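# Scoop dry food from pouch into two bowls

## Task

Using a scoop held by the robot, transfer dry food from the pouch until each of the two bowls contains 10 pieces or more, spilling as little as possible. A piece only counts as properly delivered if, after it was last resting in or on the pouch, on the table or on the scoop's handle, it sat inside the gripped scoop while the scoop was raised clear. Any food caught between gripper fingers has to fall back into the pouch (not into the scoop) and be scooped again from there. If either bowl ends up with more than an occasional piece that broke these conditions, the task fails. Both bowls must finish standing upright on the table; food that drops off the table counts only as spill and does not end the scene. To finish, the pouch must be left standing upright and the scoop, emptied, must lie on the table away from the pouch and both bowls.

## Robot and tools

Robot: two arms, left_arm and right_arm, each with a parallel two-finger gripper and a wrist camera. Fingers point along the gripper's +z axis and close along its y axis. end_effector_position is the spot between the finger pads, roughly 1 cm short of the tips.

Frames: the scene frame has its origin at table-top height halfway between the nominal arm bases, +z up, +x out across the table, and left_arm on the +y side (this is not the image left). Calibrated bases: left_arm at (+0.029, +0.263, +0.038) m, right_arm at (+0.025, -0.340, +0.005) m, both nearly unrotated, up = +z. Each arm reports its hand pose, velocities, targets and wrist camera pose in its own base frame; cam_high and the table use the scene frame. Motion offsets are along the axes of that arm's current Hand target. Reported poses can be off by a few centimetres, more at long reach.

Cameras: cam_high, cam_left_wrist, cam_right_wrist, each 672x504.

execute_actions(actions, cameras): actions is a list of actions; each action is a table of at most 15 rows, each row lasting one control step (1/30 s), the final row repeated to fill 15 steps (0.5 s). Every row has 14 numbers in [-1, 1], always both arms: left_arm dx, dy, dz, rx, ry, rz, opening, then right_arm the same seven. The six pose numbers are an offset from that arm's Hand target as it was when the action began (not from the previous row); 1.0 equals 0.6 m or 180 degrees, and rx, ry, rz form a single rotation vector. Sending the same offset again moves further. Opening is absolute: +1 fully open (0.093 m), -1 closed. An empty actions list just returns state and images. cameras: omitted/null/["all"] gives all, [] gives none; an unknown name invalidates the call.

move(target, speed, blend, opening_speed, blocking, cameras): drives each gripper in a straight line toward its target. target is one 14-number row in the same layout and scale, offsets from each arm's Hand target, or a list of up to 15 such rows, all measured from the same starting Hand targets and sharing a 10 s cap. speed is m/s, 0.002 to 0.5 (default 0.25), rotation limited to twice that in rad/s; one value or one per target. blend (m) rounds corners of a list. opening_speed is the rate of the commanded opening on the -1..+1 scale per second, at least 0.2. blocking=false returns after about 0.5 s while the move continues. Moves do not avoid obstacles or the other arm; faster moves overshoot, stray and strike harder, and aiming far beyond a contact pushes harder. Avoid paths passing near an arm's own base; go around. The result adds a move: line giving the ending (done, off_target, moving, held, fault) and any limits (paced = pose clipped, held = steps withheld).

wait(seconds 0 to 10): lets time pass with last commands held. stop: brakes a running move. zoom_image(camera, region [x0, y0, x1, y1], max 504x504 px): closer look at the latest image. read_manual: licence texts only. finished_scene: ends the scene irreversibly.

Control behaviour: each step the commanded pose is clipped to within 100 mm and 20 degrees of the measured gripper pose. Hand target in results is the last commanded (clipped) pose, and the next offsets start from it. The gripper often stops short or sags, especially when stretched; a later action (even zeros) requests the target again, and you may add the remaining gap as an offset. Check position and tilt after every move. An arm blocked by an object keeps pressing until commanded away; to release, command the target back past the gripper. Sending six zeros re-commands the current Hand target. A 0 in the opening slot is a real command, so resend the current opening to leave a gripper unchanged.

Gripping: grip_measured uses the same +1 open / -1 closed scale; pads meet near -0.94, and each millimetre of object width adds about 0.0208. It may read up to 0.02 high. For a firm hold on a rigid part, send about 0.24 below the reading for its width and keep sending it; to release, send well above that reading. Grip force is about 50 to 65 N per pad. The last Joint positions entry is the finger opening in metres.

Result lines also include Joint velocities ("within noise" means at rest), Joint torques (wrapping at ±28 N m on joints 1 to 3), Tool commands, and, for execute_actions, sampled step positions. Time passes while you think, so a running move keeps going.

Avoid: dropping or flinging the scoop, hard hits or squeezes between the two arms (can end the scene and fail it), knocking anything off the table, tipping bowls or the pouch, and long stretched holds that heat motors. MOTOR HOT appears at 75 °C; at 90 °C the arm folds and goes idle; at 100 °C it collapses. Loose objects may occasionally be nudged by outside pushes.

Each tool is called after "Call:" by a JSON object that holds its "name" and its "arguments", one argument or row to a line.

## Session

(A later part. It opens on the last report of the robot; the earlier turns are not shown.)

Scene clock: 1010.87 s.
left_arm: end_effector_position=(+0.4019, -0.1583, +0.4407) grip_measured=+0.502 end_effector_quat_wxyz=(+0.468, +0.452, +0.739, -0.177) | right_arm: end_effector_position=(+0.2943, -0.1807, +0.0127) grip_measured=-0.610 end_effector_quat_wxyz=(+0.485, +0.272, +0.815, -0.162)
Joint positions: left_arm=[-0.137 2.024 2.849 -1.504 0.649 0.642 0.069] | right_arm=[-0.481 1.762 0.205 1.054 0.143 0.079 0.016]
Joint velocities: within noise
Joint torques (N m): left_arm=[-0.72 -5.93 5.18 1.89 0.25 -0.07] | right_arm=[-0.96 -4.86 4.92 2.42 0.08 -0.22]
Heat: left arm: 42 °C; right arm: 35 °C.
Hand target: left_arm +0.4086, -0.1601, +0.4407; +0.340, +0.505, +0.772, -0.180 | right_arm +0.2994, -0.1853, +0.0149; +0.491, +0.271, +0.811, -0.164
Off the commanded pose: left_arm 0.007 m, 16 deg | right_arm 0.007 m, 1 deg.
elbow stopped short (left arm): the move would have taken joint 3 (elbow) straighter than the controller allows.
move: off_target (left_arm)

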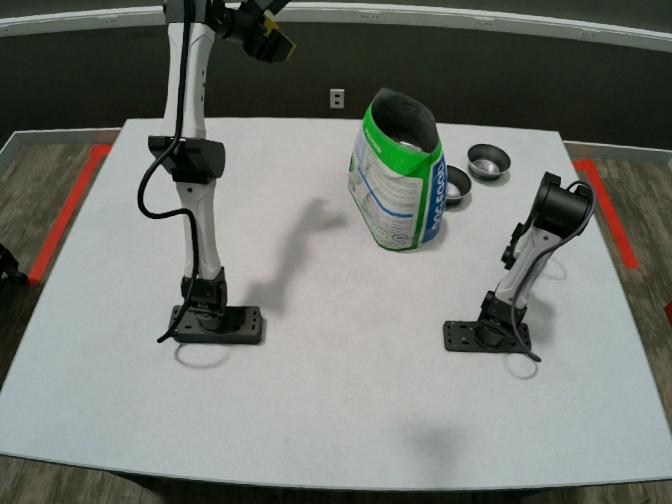

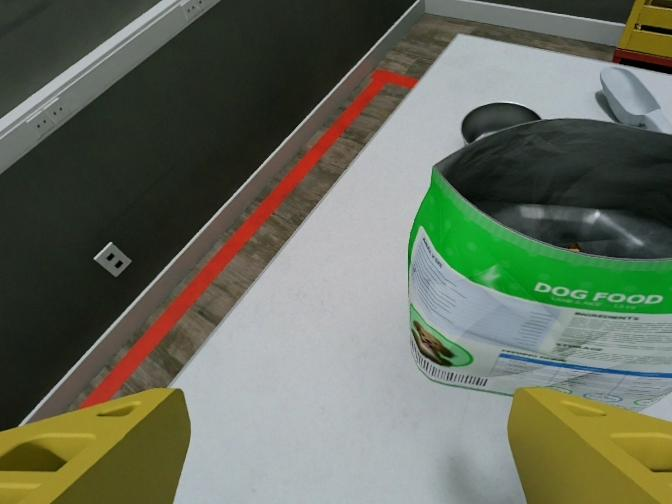

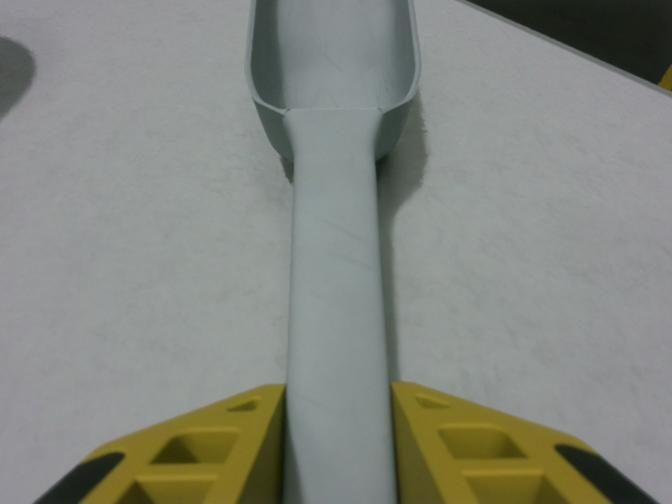

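Call:
{"name": "move", "arguments": {
  "target": [
    [0,0,0,0,0,0,0.5,-0.0743,0,-0.0378,0,0,0,-0.95],
    [0,0,0,0,0,0,0.5,-0.425,-0.0193,-0.4328,0,0.015,0,-0.95],
    [0,0,0,0,0,0,0.5,-0.3503,0.327,-0.6528,-0.302,0.0268,-0.1765,-0.95]
  ],
  "speed": 0.2,
  "blend": 0.03
}}

Scene clock: 1028.60 s.
left_arm: end_effector_position=(+0.4019, -0.1583, +0.4407) grip_measured=+0.502 end_effector_quat_wxyz=(+0.468, +0.452, +0.739, -0.177) | right_arm: end_effector_position=(+0.2159, +0.1167, +0.3662) grip_measured=-0.621 end_effector_quat_wxyz=(+0.443, -0.194, +0.870, +0.096)
Joint positions: left_arm=[-0.137 2.024 2.849 -1.504 0.649 0.642 0.069] | right_arm=[0.573 0.972 1.513 -1.175 0.113 0.076 0.015]
Joint velocities: within noise
Joint torques (N m): left_arm=[-0.72 -5.91 5.14 1.88 0.24 -0.07] | right_arm=[0.47 -0.25 8.4 2.44 0.11 -0.2]
Heat: left arm: 42 °C; right arm: 35 °C.
Hand target: left_arm +0.4086, -0.1601, +0.4407; +0.340, +0.505, +0.772, -0.180 | right_arm +0.2176, +0.1216, +0.3827; +0.465, -0.198, +0.856, +0.108
Off the commanded pose: left_arm 0.007 m, 16 deg | right_arm 0.017 m, 3 deg.
elbow stopped short (left arm): the move would have taken joint 3 (elbow) straighter than the controller allows.
move: off_target (left_arm, right_arm)

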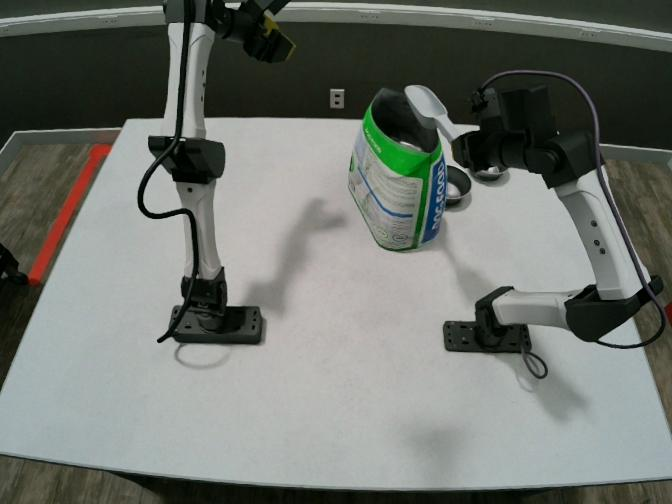

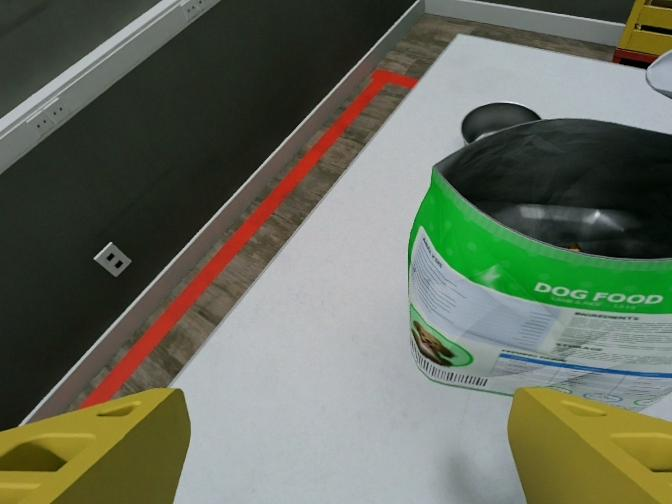

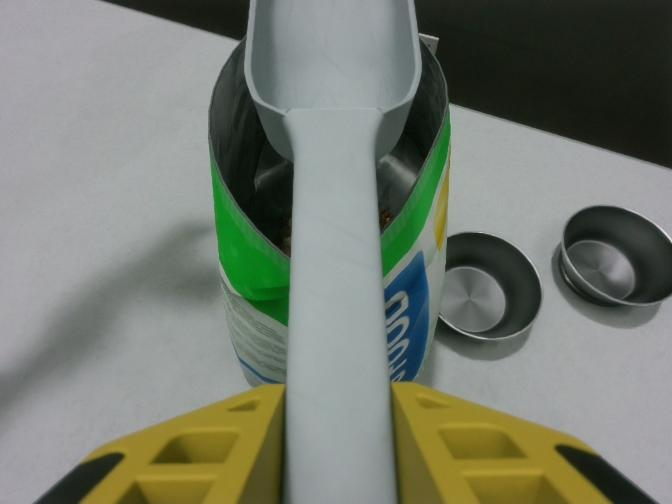

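Call:
{"name": "zoom_image", "arguments": {
  "camera": "cam_right_wrist",
  "region": [180, 0, 520, 400]
}}

Call:
{"name": "zoom_image", "arguments": {
  "camera": "cam_high",
  "region": [330, 70, 530, 260]
}}

Scaled by 1.260 from the camera's 672x504 image, which has a finer 960x720 frame.

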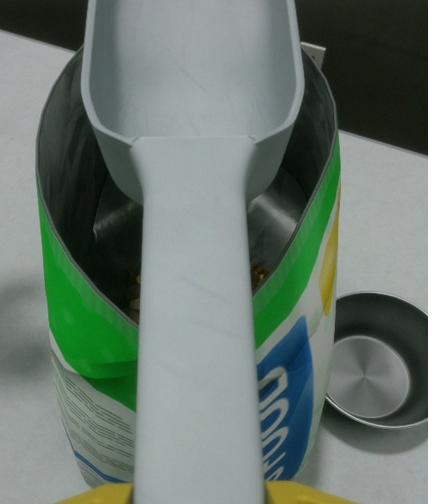

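Scaled by 2.520 from the camera's 672x504 image, which has a finer 960x720 frame.

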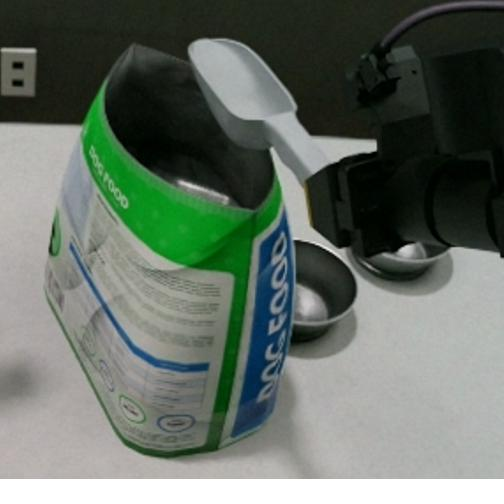

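Call:
{"name": "move", "arguments": {
  "target": [
    [0,0,0,0,0,0,0.5,-0.0013,0,0.041,0,0.128,0,-0.95],
    [0,0,0,0,0,0,0.5,-0.0028,0,0.1594,0,0.2167,0,-0.95]
  ],
  "speed": 0.15,
  "blend": 0.02
}}

Scene clock: 1083.57 s.
left_arm: end_effector_position=(+0.4020, -0.1583, +0.4408) grip_measured=+0.502 end_effector_quat_wxyz=(+0.468, +0.452, +0.739, -0.176) | right_arm: end_effector_position=(+0.2865, +0.1564, +0.3250) grip_measured=-0.621 end_effector_quat_wxyz=(+0.224, -0.219, +0.948, +0.053)
Joint positions: left_arm=[-0.137 2.024 2.849 -1.504 0.649 0.642 0.069] | right_arm=[0.512 1.596 2.065 -1.577 0.024 0.052 0.015]
Joint velocities: within noise
Joint torques (N m): left_arm=[-0.7 -5.9 5.18 1.88 0.25 -0.07] | right_arm=[-0.92 -6.04 8.13 1.47 0.04 -0.23]
Heat: left arm: 42 °C; right arm: 37 °C.
Hand target: left_arm +0.4086, -0.1602, +0.4408; +0.341, +0.505, +0.772, -0.180 | right_arm +0.2904, +0.1571, +0.3320; +0.152, -0.223, +0.962, +0.035
Off the commanded pose: left_arm 0.007 m, 16 deg | right_arm 0.008 m, 9 deg.
elbow stopped short (left arm): the move would have taken joint 3 (elbow) straighter than the controller allows.
joint sent to its limit (right arm) — joint 4 (wrist pitch), lower limit. The joint targets are off in orientation, not in position.
move: off_target (left_arm, right_arm)

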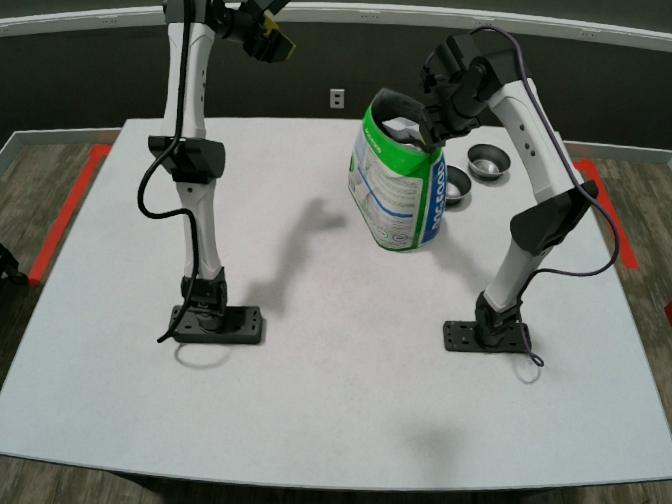

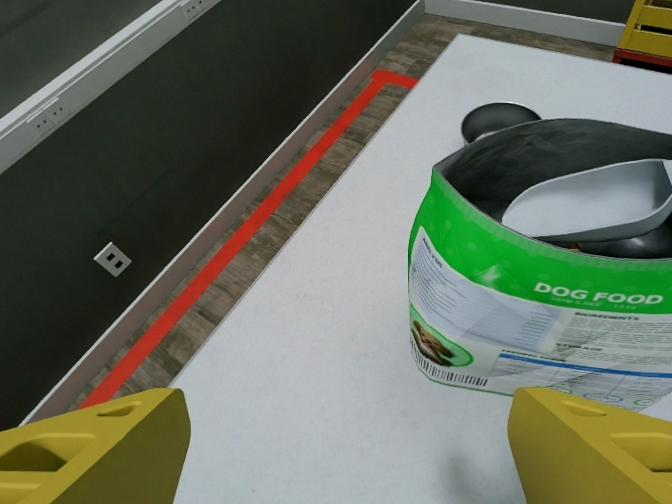

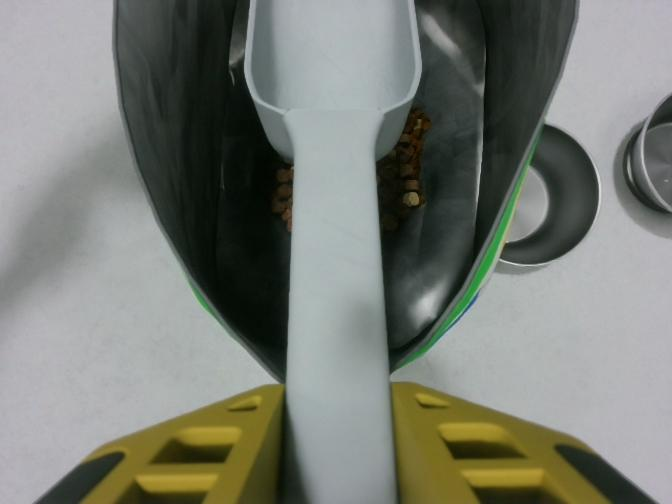

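Call:
{"name": "move", "arguments": {
  "target": [
    [0,0,0,0,0,0,0.5,-0.0648,0,0.0648,0,-0.039,0,-0.95],
    [0,0,0,0,0,0,0.5,-0.047,0,0.1467,0,0.0056,0,-0.95]
  ],
  "speed": 0.12,
  "blend": 0.02
}}

Scene clock: 1106.23 s.
left_arm: end_effector_position=(+0.4020, -0.1583, +0.4408) grip_measured=+0.502 end_effector_quat_wxyz=(+0.468, +0.452, +0.739, -0.176) | right_arm: end_effector_position=(+0.3344, +0.1822, +0.2687) grip_measured=-0.621 end_effector_quat_wxyz=(+0.158, -0.224, +0.961, +0.039)
Joint positions: left_arm=[-0.137 2.024 2.849 -1.504 0.649 0.642 0.069] | right_arm=[0.504 1.826 2.124 -1.543 0.011 0.045 0.015]
Joint velocities: within noise
Joint torques (N m): left_arm=[-0.72 -5.93 5.16 1.88 0.25 -0.07] | right_arm=[-1.01 -7.98 4.26 1.28 0.12 -0.22]
Heat: left arm: 42 °C; right arm: 39 °C.
Hand target: left_arm +0.4086, -0.1602, +0.4407; +0.341, +0.505, +0.772, -0.180 | right_arm +0.3389, +0.1809, +0.2569; +0.144, -0.223, +0.964, +0.033
Off the commanded pose: left_arm 0.007 m, 16 deg | right_arm 0.013 m, 2 deg.
elbow stopped short (left arm): the move would have taken joint 3 (elbow) straighter than the controller allows.
move: off_target (left_arm, right_arm)

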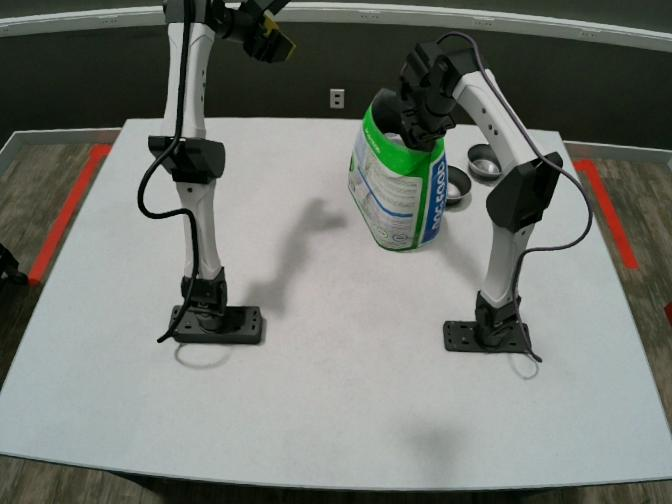

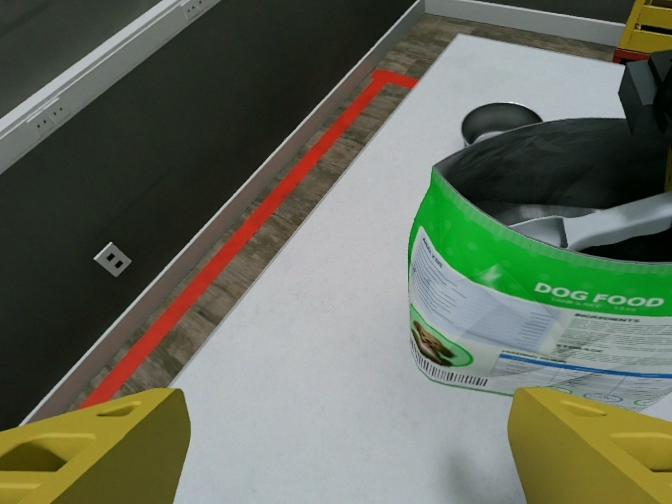

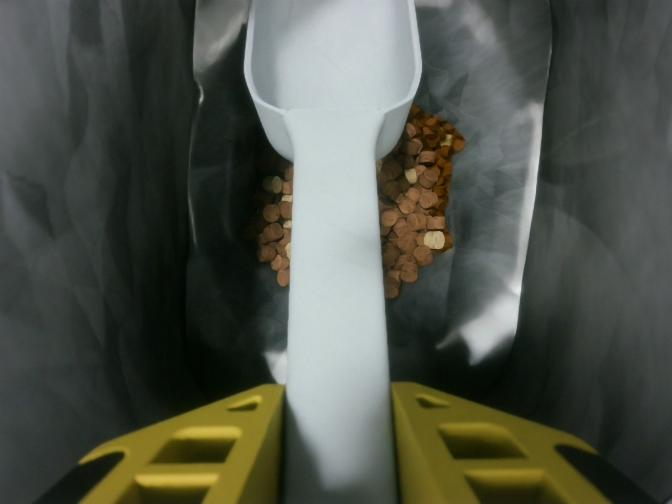

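Call:
{"name": "move", "arguments": {
  "target": [
    [0,0,0,0,0,0,0.5,0.049,-0.0133,0.0755,0,0.05,0,-0.95],
    [0,0,0,0,0,0,0.5,0.0558,-0.0133,0.1205,0,0.05,0,-0.95]
  ],
  "speed": 0.1,
  "blend": 0.01
}}

Scene clock: 1136.33 s.
left_arm: end_effector_position=(+0.4020, -0.1583, +0.4408) grip_measured=+0.502 end_effector_quat_wxyz=(+0.468, +0.452, +0.739, -0.176) | right_arm: end_effector_position=(+0.3431, +0.1822, +0.2010) grip_measured=-0.622 end_effector_quat_wxyz=(+0.116, -0.230, +0.965, +0.038)
Joint positions: left_arm=[-0.137 2.024 2.849 -1.504 0.649 0.642 0.069] | right_arm=[0.481 1.826 1.855 -1.356 -0.016 0.016 0.015]
Joint velocities: within noise
Joint torques (N m): left_arm=[-0.69 -5.91 5.19 1.88 0.24 -0.08] | right_arm=[-1.13 -8.43 2.77 0.56 0.26 -0.14]
Heat: left arm: 42 °C; right arm: 35 °C.
Hand target: left_arm +0.4086, -0.1602, +0.4407; +0.341, +0.505, +0.772, -0.180 | right_arm +0.3327, +0.1689, +0.1780; +0.068, -0.225, +0.972, +0.016
Off the commanded pose: left_arm 0.007 m, 16 deg | right_arm 0.029 m, 6 deg.
elbow stopped short (left arm): the move would have taken joint 3 (elbow) straighter than the controller allows.
move: off_target (left_arm, right_arm)

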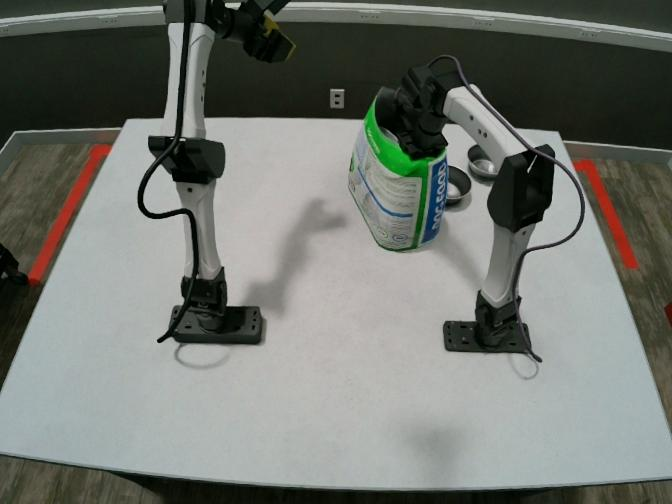

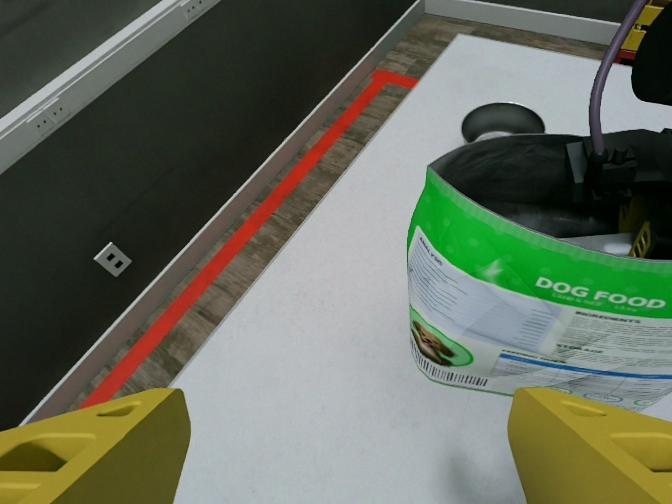

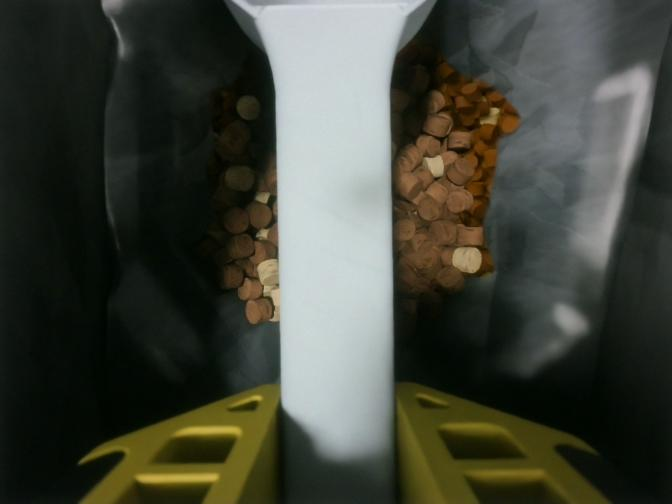

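Call:
{"name": "move", "arguments": {
  "target": [
    [0,0,0,0,0,0,0.5,-0.0862,0,-0.0502,0,-0.0667,0,-0.95],
    [0,0,0,0,0,0,0.5,-0.0788,0,-0.1185,0,-0.1333,0,-0.95],
    [0,0,0,0,0,0,0.5,-0.041,0,-0.208,0,-0.1889,0,-0.95],
    [0,0,0,0,0,0,0.5,0.0123,0,-0.308,0,-0.2222,0,-0.95],
    [0,0,0,0,0,0,0.5,0.0855,0,-0.3857,0,-0.2333,0,-0.95]
  ],
  "speed": 0.12,
  "blend": 0.02
}}

Scene clock: 1266.93 s.
left_arm: end_effector_position=(+0.4020, -0.1583, +0.4408) grip_measured=+0.502 end_effector_quat_wxyz=(+0.468, +0.452, +0.739, -0.176) | right_arm: end_effector_position=(+0.2618, +0.1325, +0.3887) grip_measured=-0.622 end_effector_quat_wxyz=(+0.397, -0.206, +0.890, +0.092)
Joint positions: left_arm=[-0.137 2.024 2.849 -1.504 0.649 0.642 0.069] | right_arm=[0.479 1.27 1.854 -1.316 0.018 0.016 0.015]
Joint velocities: within noise
Joint torques (N m): left_arm=[-0.7 -5.91 5.19 1.89 0.24 -0.08] | right_arm=[0.7 -4.29 7.47 2.04 0.17 -0.09]
Heat: left arm: 43 °C; right arm: 35 °C.
Hand target: left_arm +0.4086, -0.1602, +0.4407; +0.341, +0.505, +0.772, -0.180 | right_arm +0.2582, +0.1325, +0.4001; +0.412, -0.204, +0.883, +0.095
Off the commanded pose: left_arm 0.007 m, 16 deg | right_arm 0.012 m, 2 deg.
elbow stopped short (left arm): the move would have taken joint 3 (elbow) straighter than the controller allows.
move: off_target (left_arm, right_arm)

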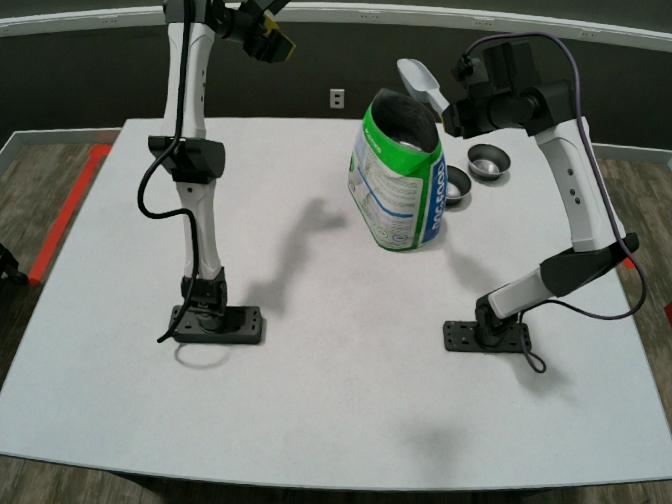

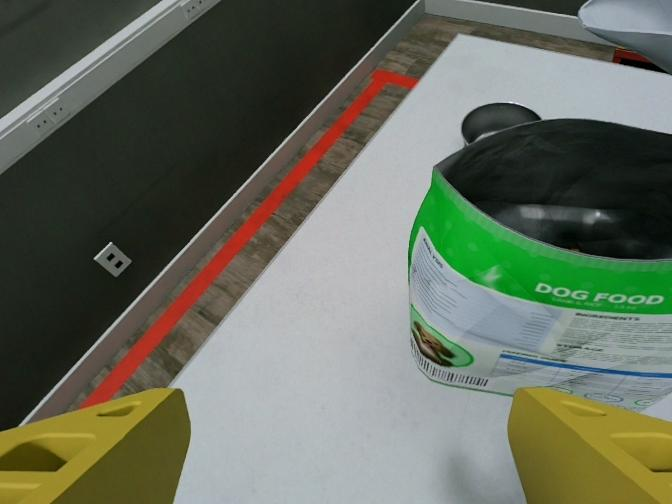

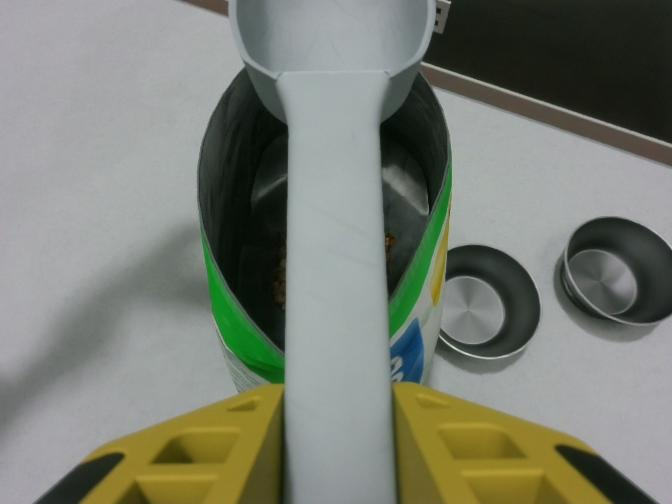

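Call:
{"name": "move", "arguments": {
  "target": [
    [0,0,0,0,0,0,0.5,0.2027,-0.3432,-0.1895,0.2852,-0.0447,0.2035,-0.95],
    [0,0,0,0,0,0,0.5,0.5342,-0.435,0.1803,0.2852,-0.0447,0.2035,-0.95],
    [0,0,0,0,0,0,0.5,0.5988,-0.5062,0.28,0.2852,-0.0447,0.2035,-0.95]
  ],
  "speed": [0.25,0.22,0.05],
  "blend": 0.02
}}

Scene clock: 1318.07 s.
left_arm: end_effector_position=(+0.4020, -0.1583, +0.4409) grip_measured=+0.502 end_effector_quat_wxyz=(+0.468, +0.452, +0.739, -0.176) | right_arm: end_effector_position=(+0.2947, -0.1813, +0.0149) grip_measured=-0.622 end_effector_quat_wxyz=(+0.461, +0.278, +0.828, -0.155)
Joint positions: left_arm=[-0.137 2.024 2.849 -1.503 0.649 0.642 0.069] | right_arm=[-0.483 1.667 0.247 0.859 0.14 0.087 0.015]
Joint velocities: within noise
Joint torques (N m): left_arm=[-0.72 -5.91 5.16 1.88 0.25 -0.07] | right_arm=[-0.95 -4.66 5.46 2.36 0.06 -0.23]
Heat: left arm: 43 °C; right arm: 33 °C.
Hand target: left_arm +0.4086, -0.1602, +0.4407; +0.341, +0.505, +0.772, -0.180 | right_arm +0.2996, -0.1854, +0.0169; +0.467, +0.276, +0.826, -0.156
Off the commanded pose: left_arm 0.007 m, 16 deg | right_arm 0.007 m, 1 deg.
elbow stopped short (left arm): the move would have taken joint 3 (elbow) straighter than the controller allows.
move: off_target (left_arm)

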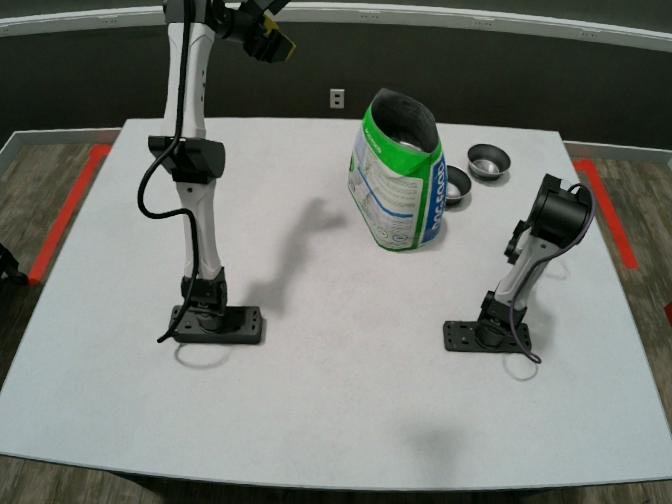

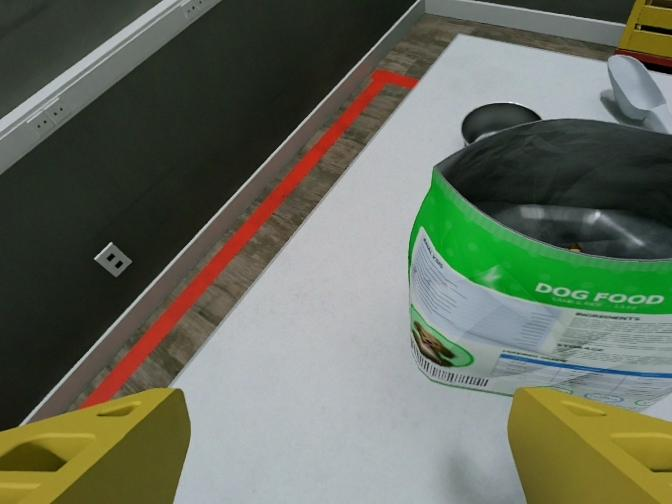

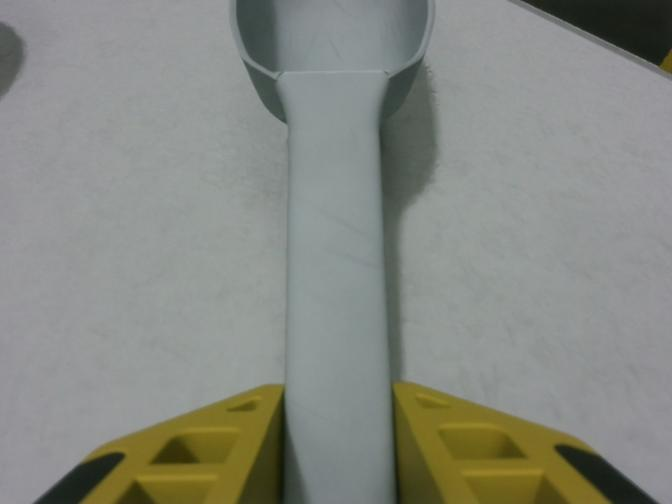

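Call:
{"name": "move", "arguments": {
  "target": [
    [0,0,0,0,0,0,0.5,0,0,0,0,0,0,0.1],
    [0,0,0,0,0,0,0.5,-0.0543,0,0.0743,0,-0.044,0,0.1]
  ],
  "speed": 0.08,
  "opening_speed": 1
}}

Scene clock: 1328.60 s.
left_arm: end_effector_position=(+0.4020, -0.1582, +0.4408) grip_measured=+0.502 end_effector_quat_wxyz=(+0.468, +0.452, +0.739, -0.176) | right_arm: end_effector_position=(+0.3387, -0.2136, +0.0208) grip_measured=+0.098 end_effector_quat_wxyz=(+0.517, +0.267, +0.795, -0.173)
Joint positions: left_arm=[-0.137 2.024 2.849 -1.503 0.649 0.642 0.069] | right_arm=[-0.511 1.918 0.388 1.109 0.124 0.057 0.05]
Joint velocities: within noise
Joint torques (N m): left_arm=[-0.7 -5.91 5.16 1.88 0.25 -0.07] | right_arm=[-0.95 -6.5 5.27 2.48 0.05 -0.22]
Heat: left arm: 43 °C; right arm: 33 °C.
Hand target: left_arm +0.4086, -0.1601, +0.4407; +0.341, +0.505, +0.772, -0.180 | right_arm +0.3435, -0.2185, +0.0219; +0.523, +0.264, +0.791, -0.175
Off the commanded pose: left_arm 0.007 m, 16 deg | right_arm 0.007 m, 1 deg.
elbow stopped short (left arm): the move would have taken joint 3 (elbow) straighter than the controller allows.
move: off_target (left_arm)

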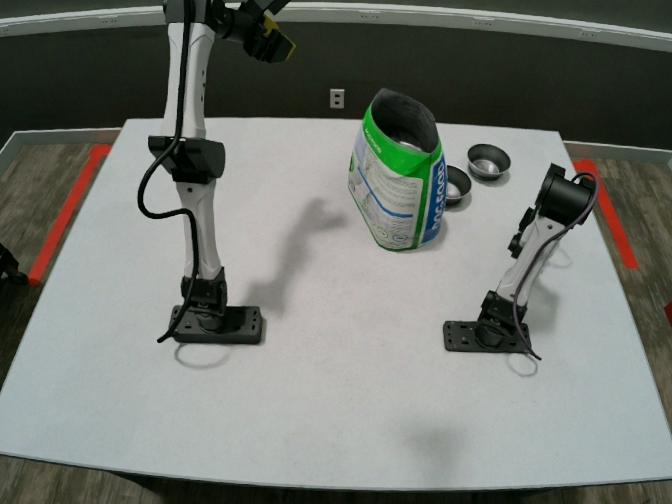

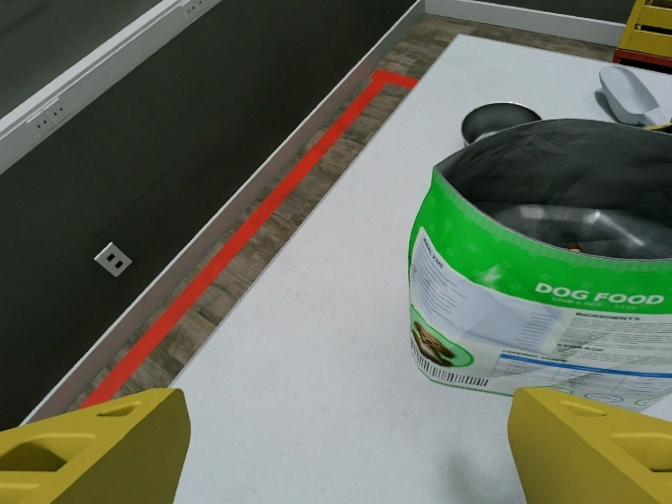

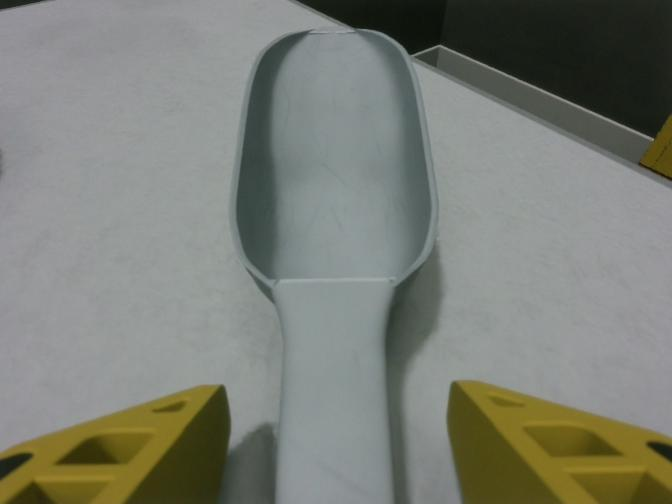

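Call:
{"name": "move", "arguments": {
  "target": [0,0,0,0,0,0,0.5,0,0,0,0,0,0,-0.95],
  "opening_speed": 1,
  "cameras": ["cam_right_wrist"]
}}

Scene clock: 1333.73 s.
left_arm: end_effector_position=(+0.4020, -0.1582, +0.4408) grip_measured=+0.502 end_effector_quat_wxyz=(+0.468, +0.452, +0.739, -0.176) | right_arm: end_effector_position=(+0.3388, -0.2136, +0.0210) grip_measured=-0.608 end_effector_quat_wxyz=(+0.517, +0.267, +0.795, -0.173)
Joint positions: left_arm=[-0.137 2.024 2.849 -1.503 0.649 0.642 0.069] | right_arm=[-0.511 1.918 0.388 1.11 0.124 0.056 0.016]
Joint velocities: within noise
Joint torques (N m): left_arm=[-0.7 -5.93 5.19 1.88 0.24 -0.07] | right_arm=[-0.94 -6.49 5.27 2.48 0.06 -0.23]
Heat: left arm: 43 °C; right arm: 33 °C.
Hand target: left_arm +0.4086, -0.1601, +0.4407; +0.340, +0.505, +0.772, -0.180 | right_arm +0.3435, -0.2185, +0.0219; +0.523, +0.264, +0.791, -0.175
Off the commanded pose: left_arm 0.007 m, 16 deg | right_arm 0.007 m, 1 deg.
elbow stopped short (left arm): the move would have taken joint 3 (elbow) straighter than the controller allows.
move: off_target (left_arm)
Images, in order (width x height): cam_right_wrist 672x504.

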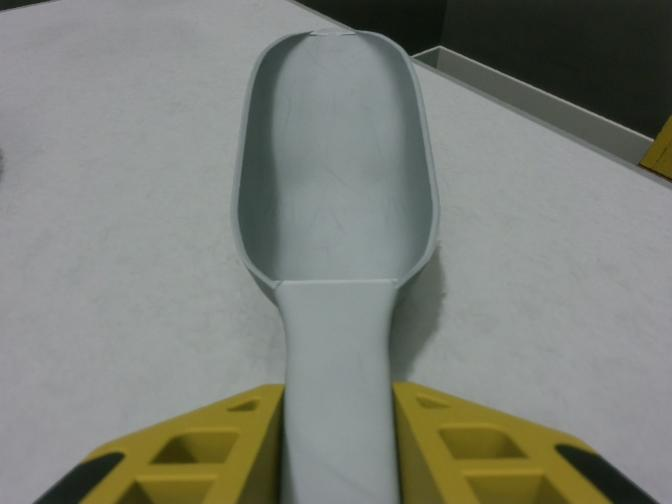

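Call:
{"name": "move", "arguments": {
  "target": [
    [0,0,0,0,0,0,0.5,-0.0767,0,-0.0326,0,0,0,-0.95],
    [0,0,0,0,0,0,0.5,-0.4382,-0.019,-0.4953,0,0.028,0,-0.95],
    [0,0,0,0,0,0,0.5,-0.3595,0.2998,-0.7018,-0.3092,0.0495,-0.1642,-0.95]
  ],
  "speed": 0.25,
  "blend": 0.03
}}

Scene clock: 1358.60 s.
left_arm: end_effector_position=(+0.4020, -0.1582, +0.4408) grip_measured=+0.502 end_effector_quat_wxyz=(+0.468, +0.452, +0.739, -0.176) | right_arm: end_effector_position=(+0.2089, +0.1031, +0.3700) grip_measured=-0.620 end_effector_quat_wxyz=(+0.444, -0.192, +0.870, +0.098)
Joint positions: left_arm=[-0.137 2.024 2.849 -1.503 0.649 0.642 0.069] | right_arm=[0.491 0.944 1.527 -1.211 0.045 0.034 0.015]
Joint velocities: within noise
Joint torques (N m): left_arm=[-0.72 -5.9 5.18 1.88 0.24 -0.07] | right_arm=[0.53 0.13 8.02 2.42 0.04 -0.23]
Heat: left arm: 43 °C; right arm: 34 °C.
Hand target: left_arm +0.4086, -0.1601, +0.4407; +0.340, +0.505, +0.772, -0.180 | right_arm +0.2100, +0.1074, +0.3854; +0.465, -0.197, +0.856, +0.108
Off the commanded pose: left_arm 0.007 m, 16 deg | right_arm 0.016 m, 3 deg.
elbow stopped short (left arm): the move would have taken joint 3 (elbow) straighter than the controller allows.
move: off_target (left_arm, right_arm)

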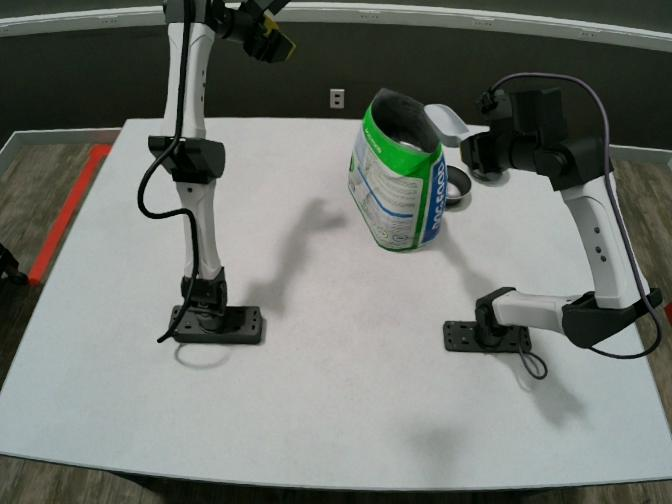

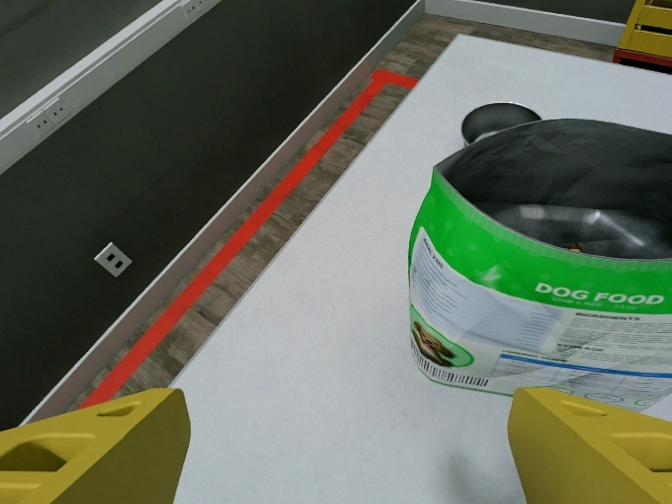

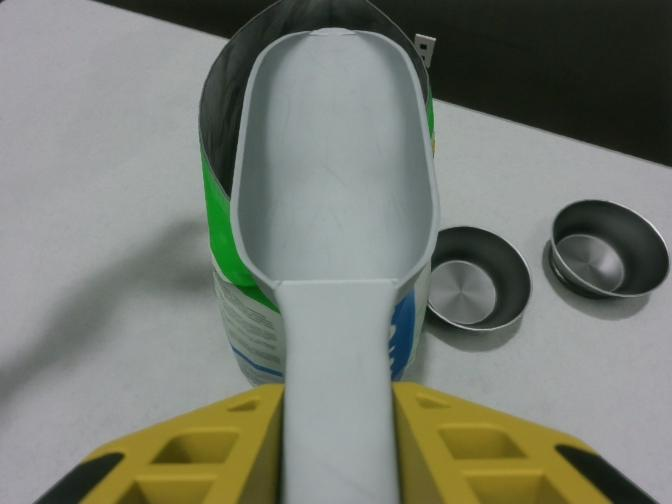

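Call:
{"name": "move", "arguments": {
  "target": [
    [0,0,0,0,0,0,0.5,-0.0295,0.006,0.0925,0,0.0944,0,-0.95],
    [0,0,0,0,0,0,0.5,-0.0058,0.006,0.2092,0,0.161,0,-0.95],
    [0,0,0,0,0,0,0.5,0.0155,0.006,0.2926,0,0.2056,0,-0.95],
    [0,0,0,0,0,0,0.5,0.0753,0.006,0.3196,0,0.2333,0,-0.95]
  ],
  "speed": 0.15,
  "blend": 0.015
}}

Scene clock: 1372.60 s.
left_arm: end_effector_position=(+0.4020, -0.1582, +0.4408) grip_measured=+0.502 end_effector_quat_wxyz=(+0.468, +0.452, +0.739, -0.176) | right_arm: end_effector_position=(+0.3355, +0.1795, +0.2575) grip_measured=-0.620 end_effector_quat_wxyz=(+0.157, -0.224, +0.961, +0.047)
Joint positions: left_arm=[-0.137 2.024 2.849 -1.503 0.649 0.642 0.069] | right_arm=[0.487 1.793 2.031 -1.479 -0.011 0.031 0.015]
Joint velocities: within noise
Joint torques (N m): left_arm=[-0.72 -5.91 5.16 1.88 0.25 -0.08] | right_arm=[-0.96 -8.92 3.51 0.88 0.24 -0.22]
Heat: left arm: 43 °C; right arm: 36 °C.
Hand target: left_arm +0.4086, -0.1601, +0.4407; +0.340, +0.505, +0.772, -0.180 | right_arm +0.3307, +0.1705, +0.2432; +0.127, -0.223, +0.966, +0.030
Off the commanded pose: left_arm 0.007 m, 16 deg | right_arm 0.018 m, 4 deg.
elbow stopped short (left arm): the move would have taken joint 3 (elbow) straighter than the controller allows.
move: off_target (left_arm, right_arm)

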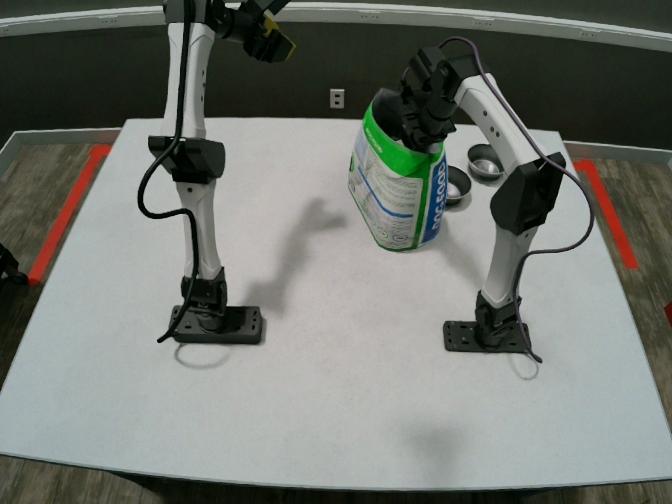

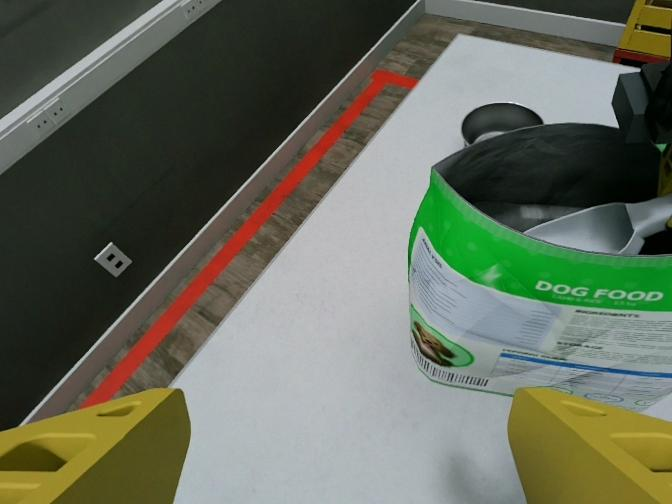

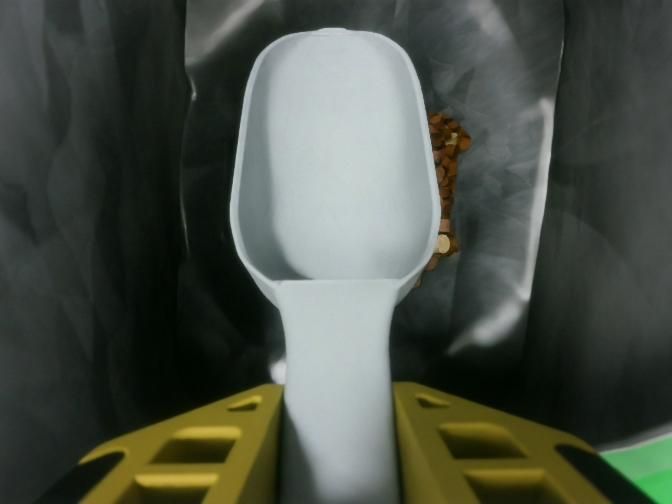

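Call:
{"name": "move", "arguments": {
  "target": [
    [0,0,0,0,0,0,0.5,0.0354,-0.013,-0.0095,0,0.0278,0,-0.95],
    [0,0,0,0,0,0,0.5,0.0629,-0.013,0.0608,0,0.061,0,-0.95]
  ],
  "speed": 0.1,
  "blend": 0.005
}}

Scene clock: 1386.27 s.
left_arm: end_effector_position=(+0.4020, -0.1582, +0.4408) grip_measured=+0.502 end_effector_quat_wxyz=(+0.468, +0.452, +0.739, -0.176) | right_arm: end_effector_position=(+0.3242, +0.1689, +0.2236) grip_measured=-0.620 end_effector_quat_wxyz=(+0.101, -0.231, +0.967, +0.037)
Joint positions: left_arm=[-0.137 2.024 2.849 -1.503 0.649 0.642 0.069] | right_arm=[0.469 1.793 1.915 -1.479 -0.025 0.003 0.015]
Joint velocities: within noise
Joint torques (N m): left_arm=[-0.72 -5.91 5.18 1.89 0.24 -0.07] | right_arm=[-1.4 -6.8 3.02 0.16 0.31 -0.17]
Heat: left arm: 43 °C; right arm: 33 °C.
Hand target: left_arm +0.4086, -0.1601, +0.4407; +0.340, +0.505, +0.772, -0.180 | right_arm +0.3098, +0.1517, +0.1982; +0.034, -0.225, +0.974, +0.009
Off the commanded pose: left_arm 0.007 m, 16 deg | right_arm 0.034 m, 8 deg.
elbow stopped short (left arm): the move would have taken joint 3 (elbow) straighter than the controller allows.
move: off_target (left_arm, right_arm)

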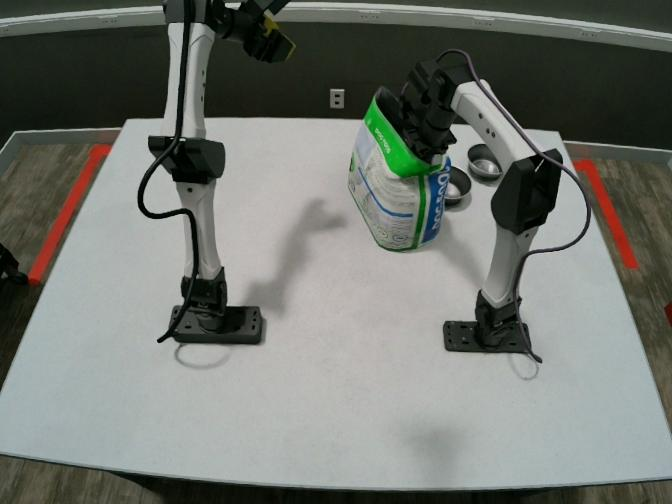

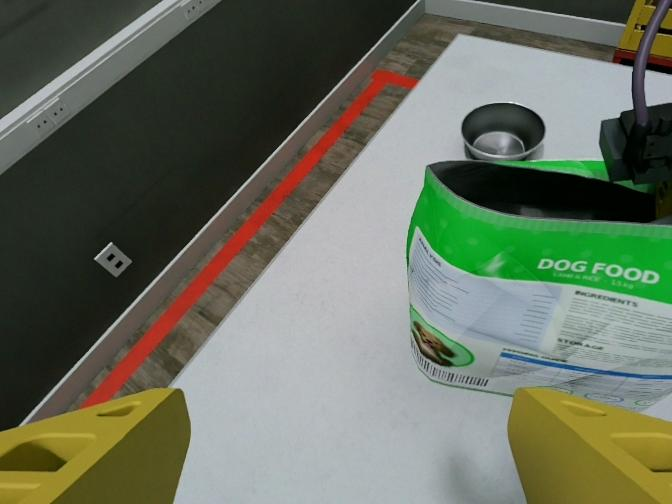

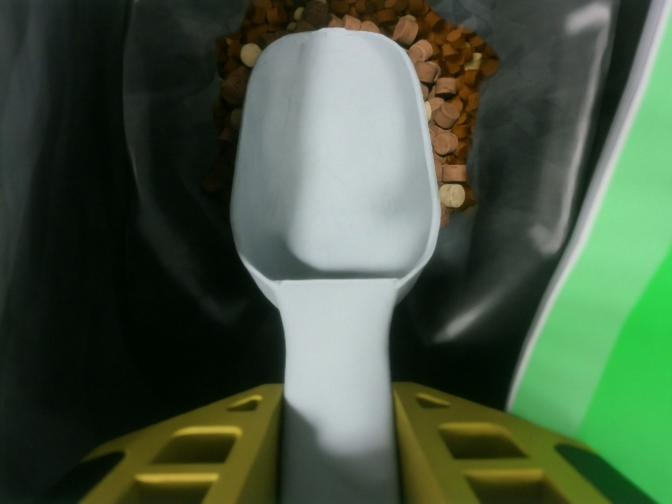

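Call:
{"name": "move", "arguments": {
  "target": [
    [0,0,0,0,0,0,0.5,-0.014,0,0.0394,0,-0.011,0,-0.95],
    [0,0,0,0,0,0,0.5,-0.0893,0,0.0363,0,-0.033,0,-0.95]
  ],
  "speed": 0.1
}}

Scene clock: 1396.53 s.
left_arm: end_effector_position=(+0.4020, -0.1582, +0.4408) grip_measured=+0.502 end_effector_quat_wxyz=(+0.468, +0.452, +0.739, -0.176) | right_arm: end_effector_position=(+0.3402, +0.1771, +0.1966) grip_measured=-0.620 end_effector_quat_wxyz=(+0.084, -0.229, +0.969, +0.034)
Joint positions: left_arm=[-0.137 2.024 2.849 -1.503 0.649 0.642 0.069] | right_arm=[0.468 1.87 1.909 -1.43 -0.027 0.006 0.015]
Joint velocities: left_arm=[within noise] | right_arm=[-0.012 -0.007 -0.007 0.007 -0.11 -0.154 0]
Joint torques (N m): left_arm=[-0.7 -5.93 5.16 1.88 0.24 -0.07] | right_arm=[-1.44 -5.82 6.49 1.36 0.33 -0.2]
Heat: left arm: 43 °C; right arm: 33 °C.
Hand target: left_arm +0.4086, -0.1601, +0.4407; +0.340, +0.505, +0.772, -0.180 | right_arm +0.3592, +0.1759, +0.1801; +0.084, -0.224, +0.971, +0.020
Off the commanded pose: left_arm 0.007 m, 16 deg | right_arm 0.025 m, 2 deg.
elbow stopped short (left arm): the move would have taken joint 3 (elbow) straighter than the controller allows.
move: off_target (left_arm, right_arm)

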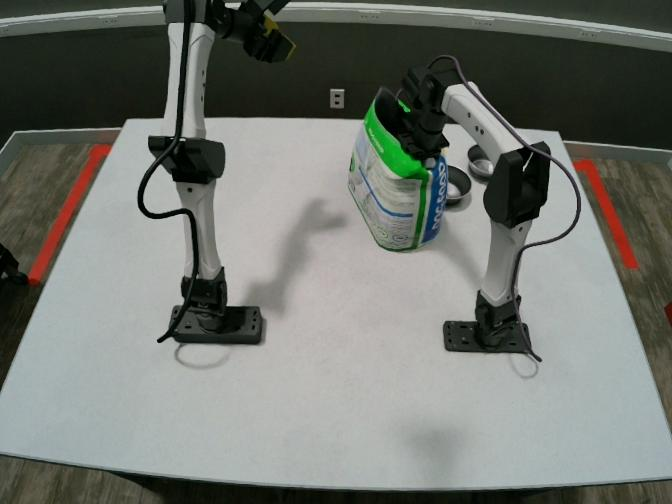

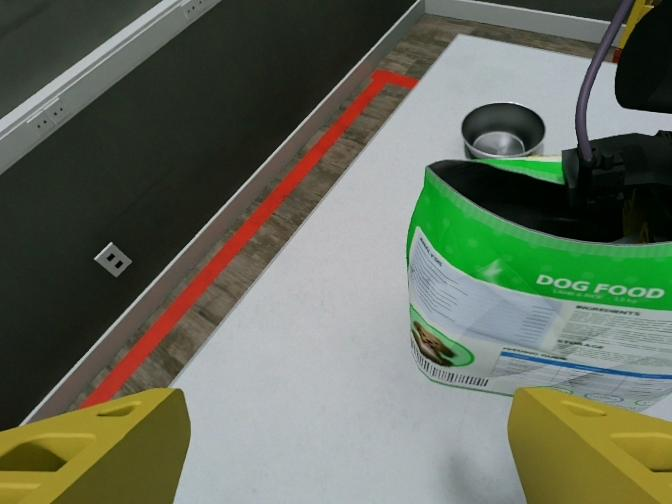

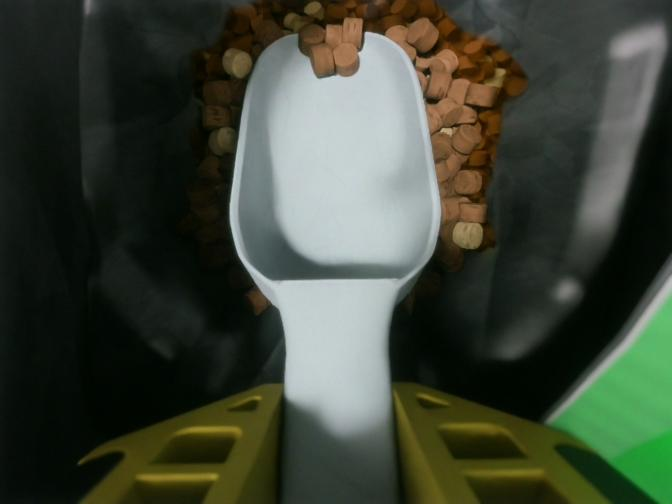

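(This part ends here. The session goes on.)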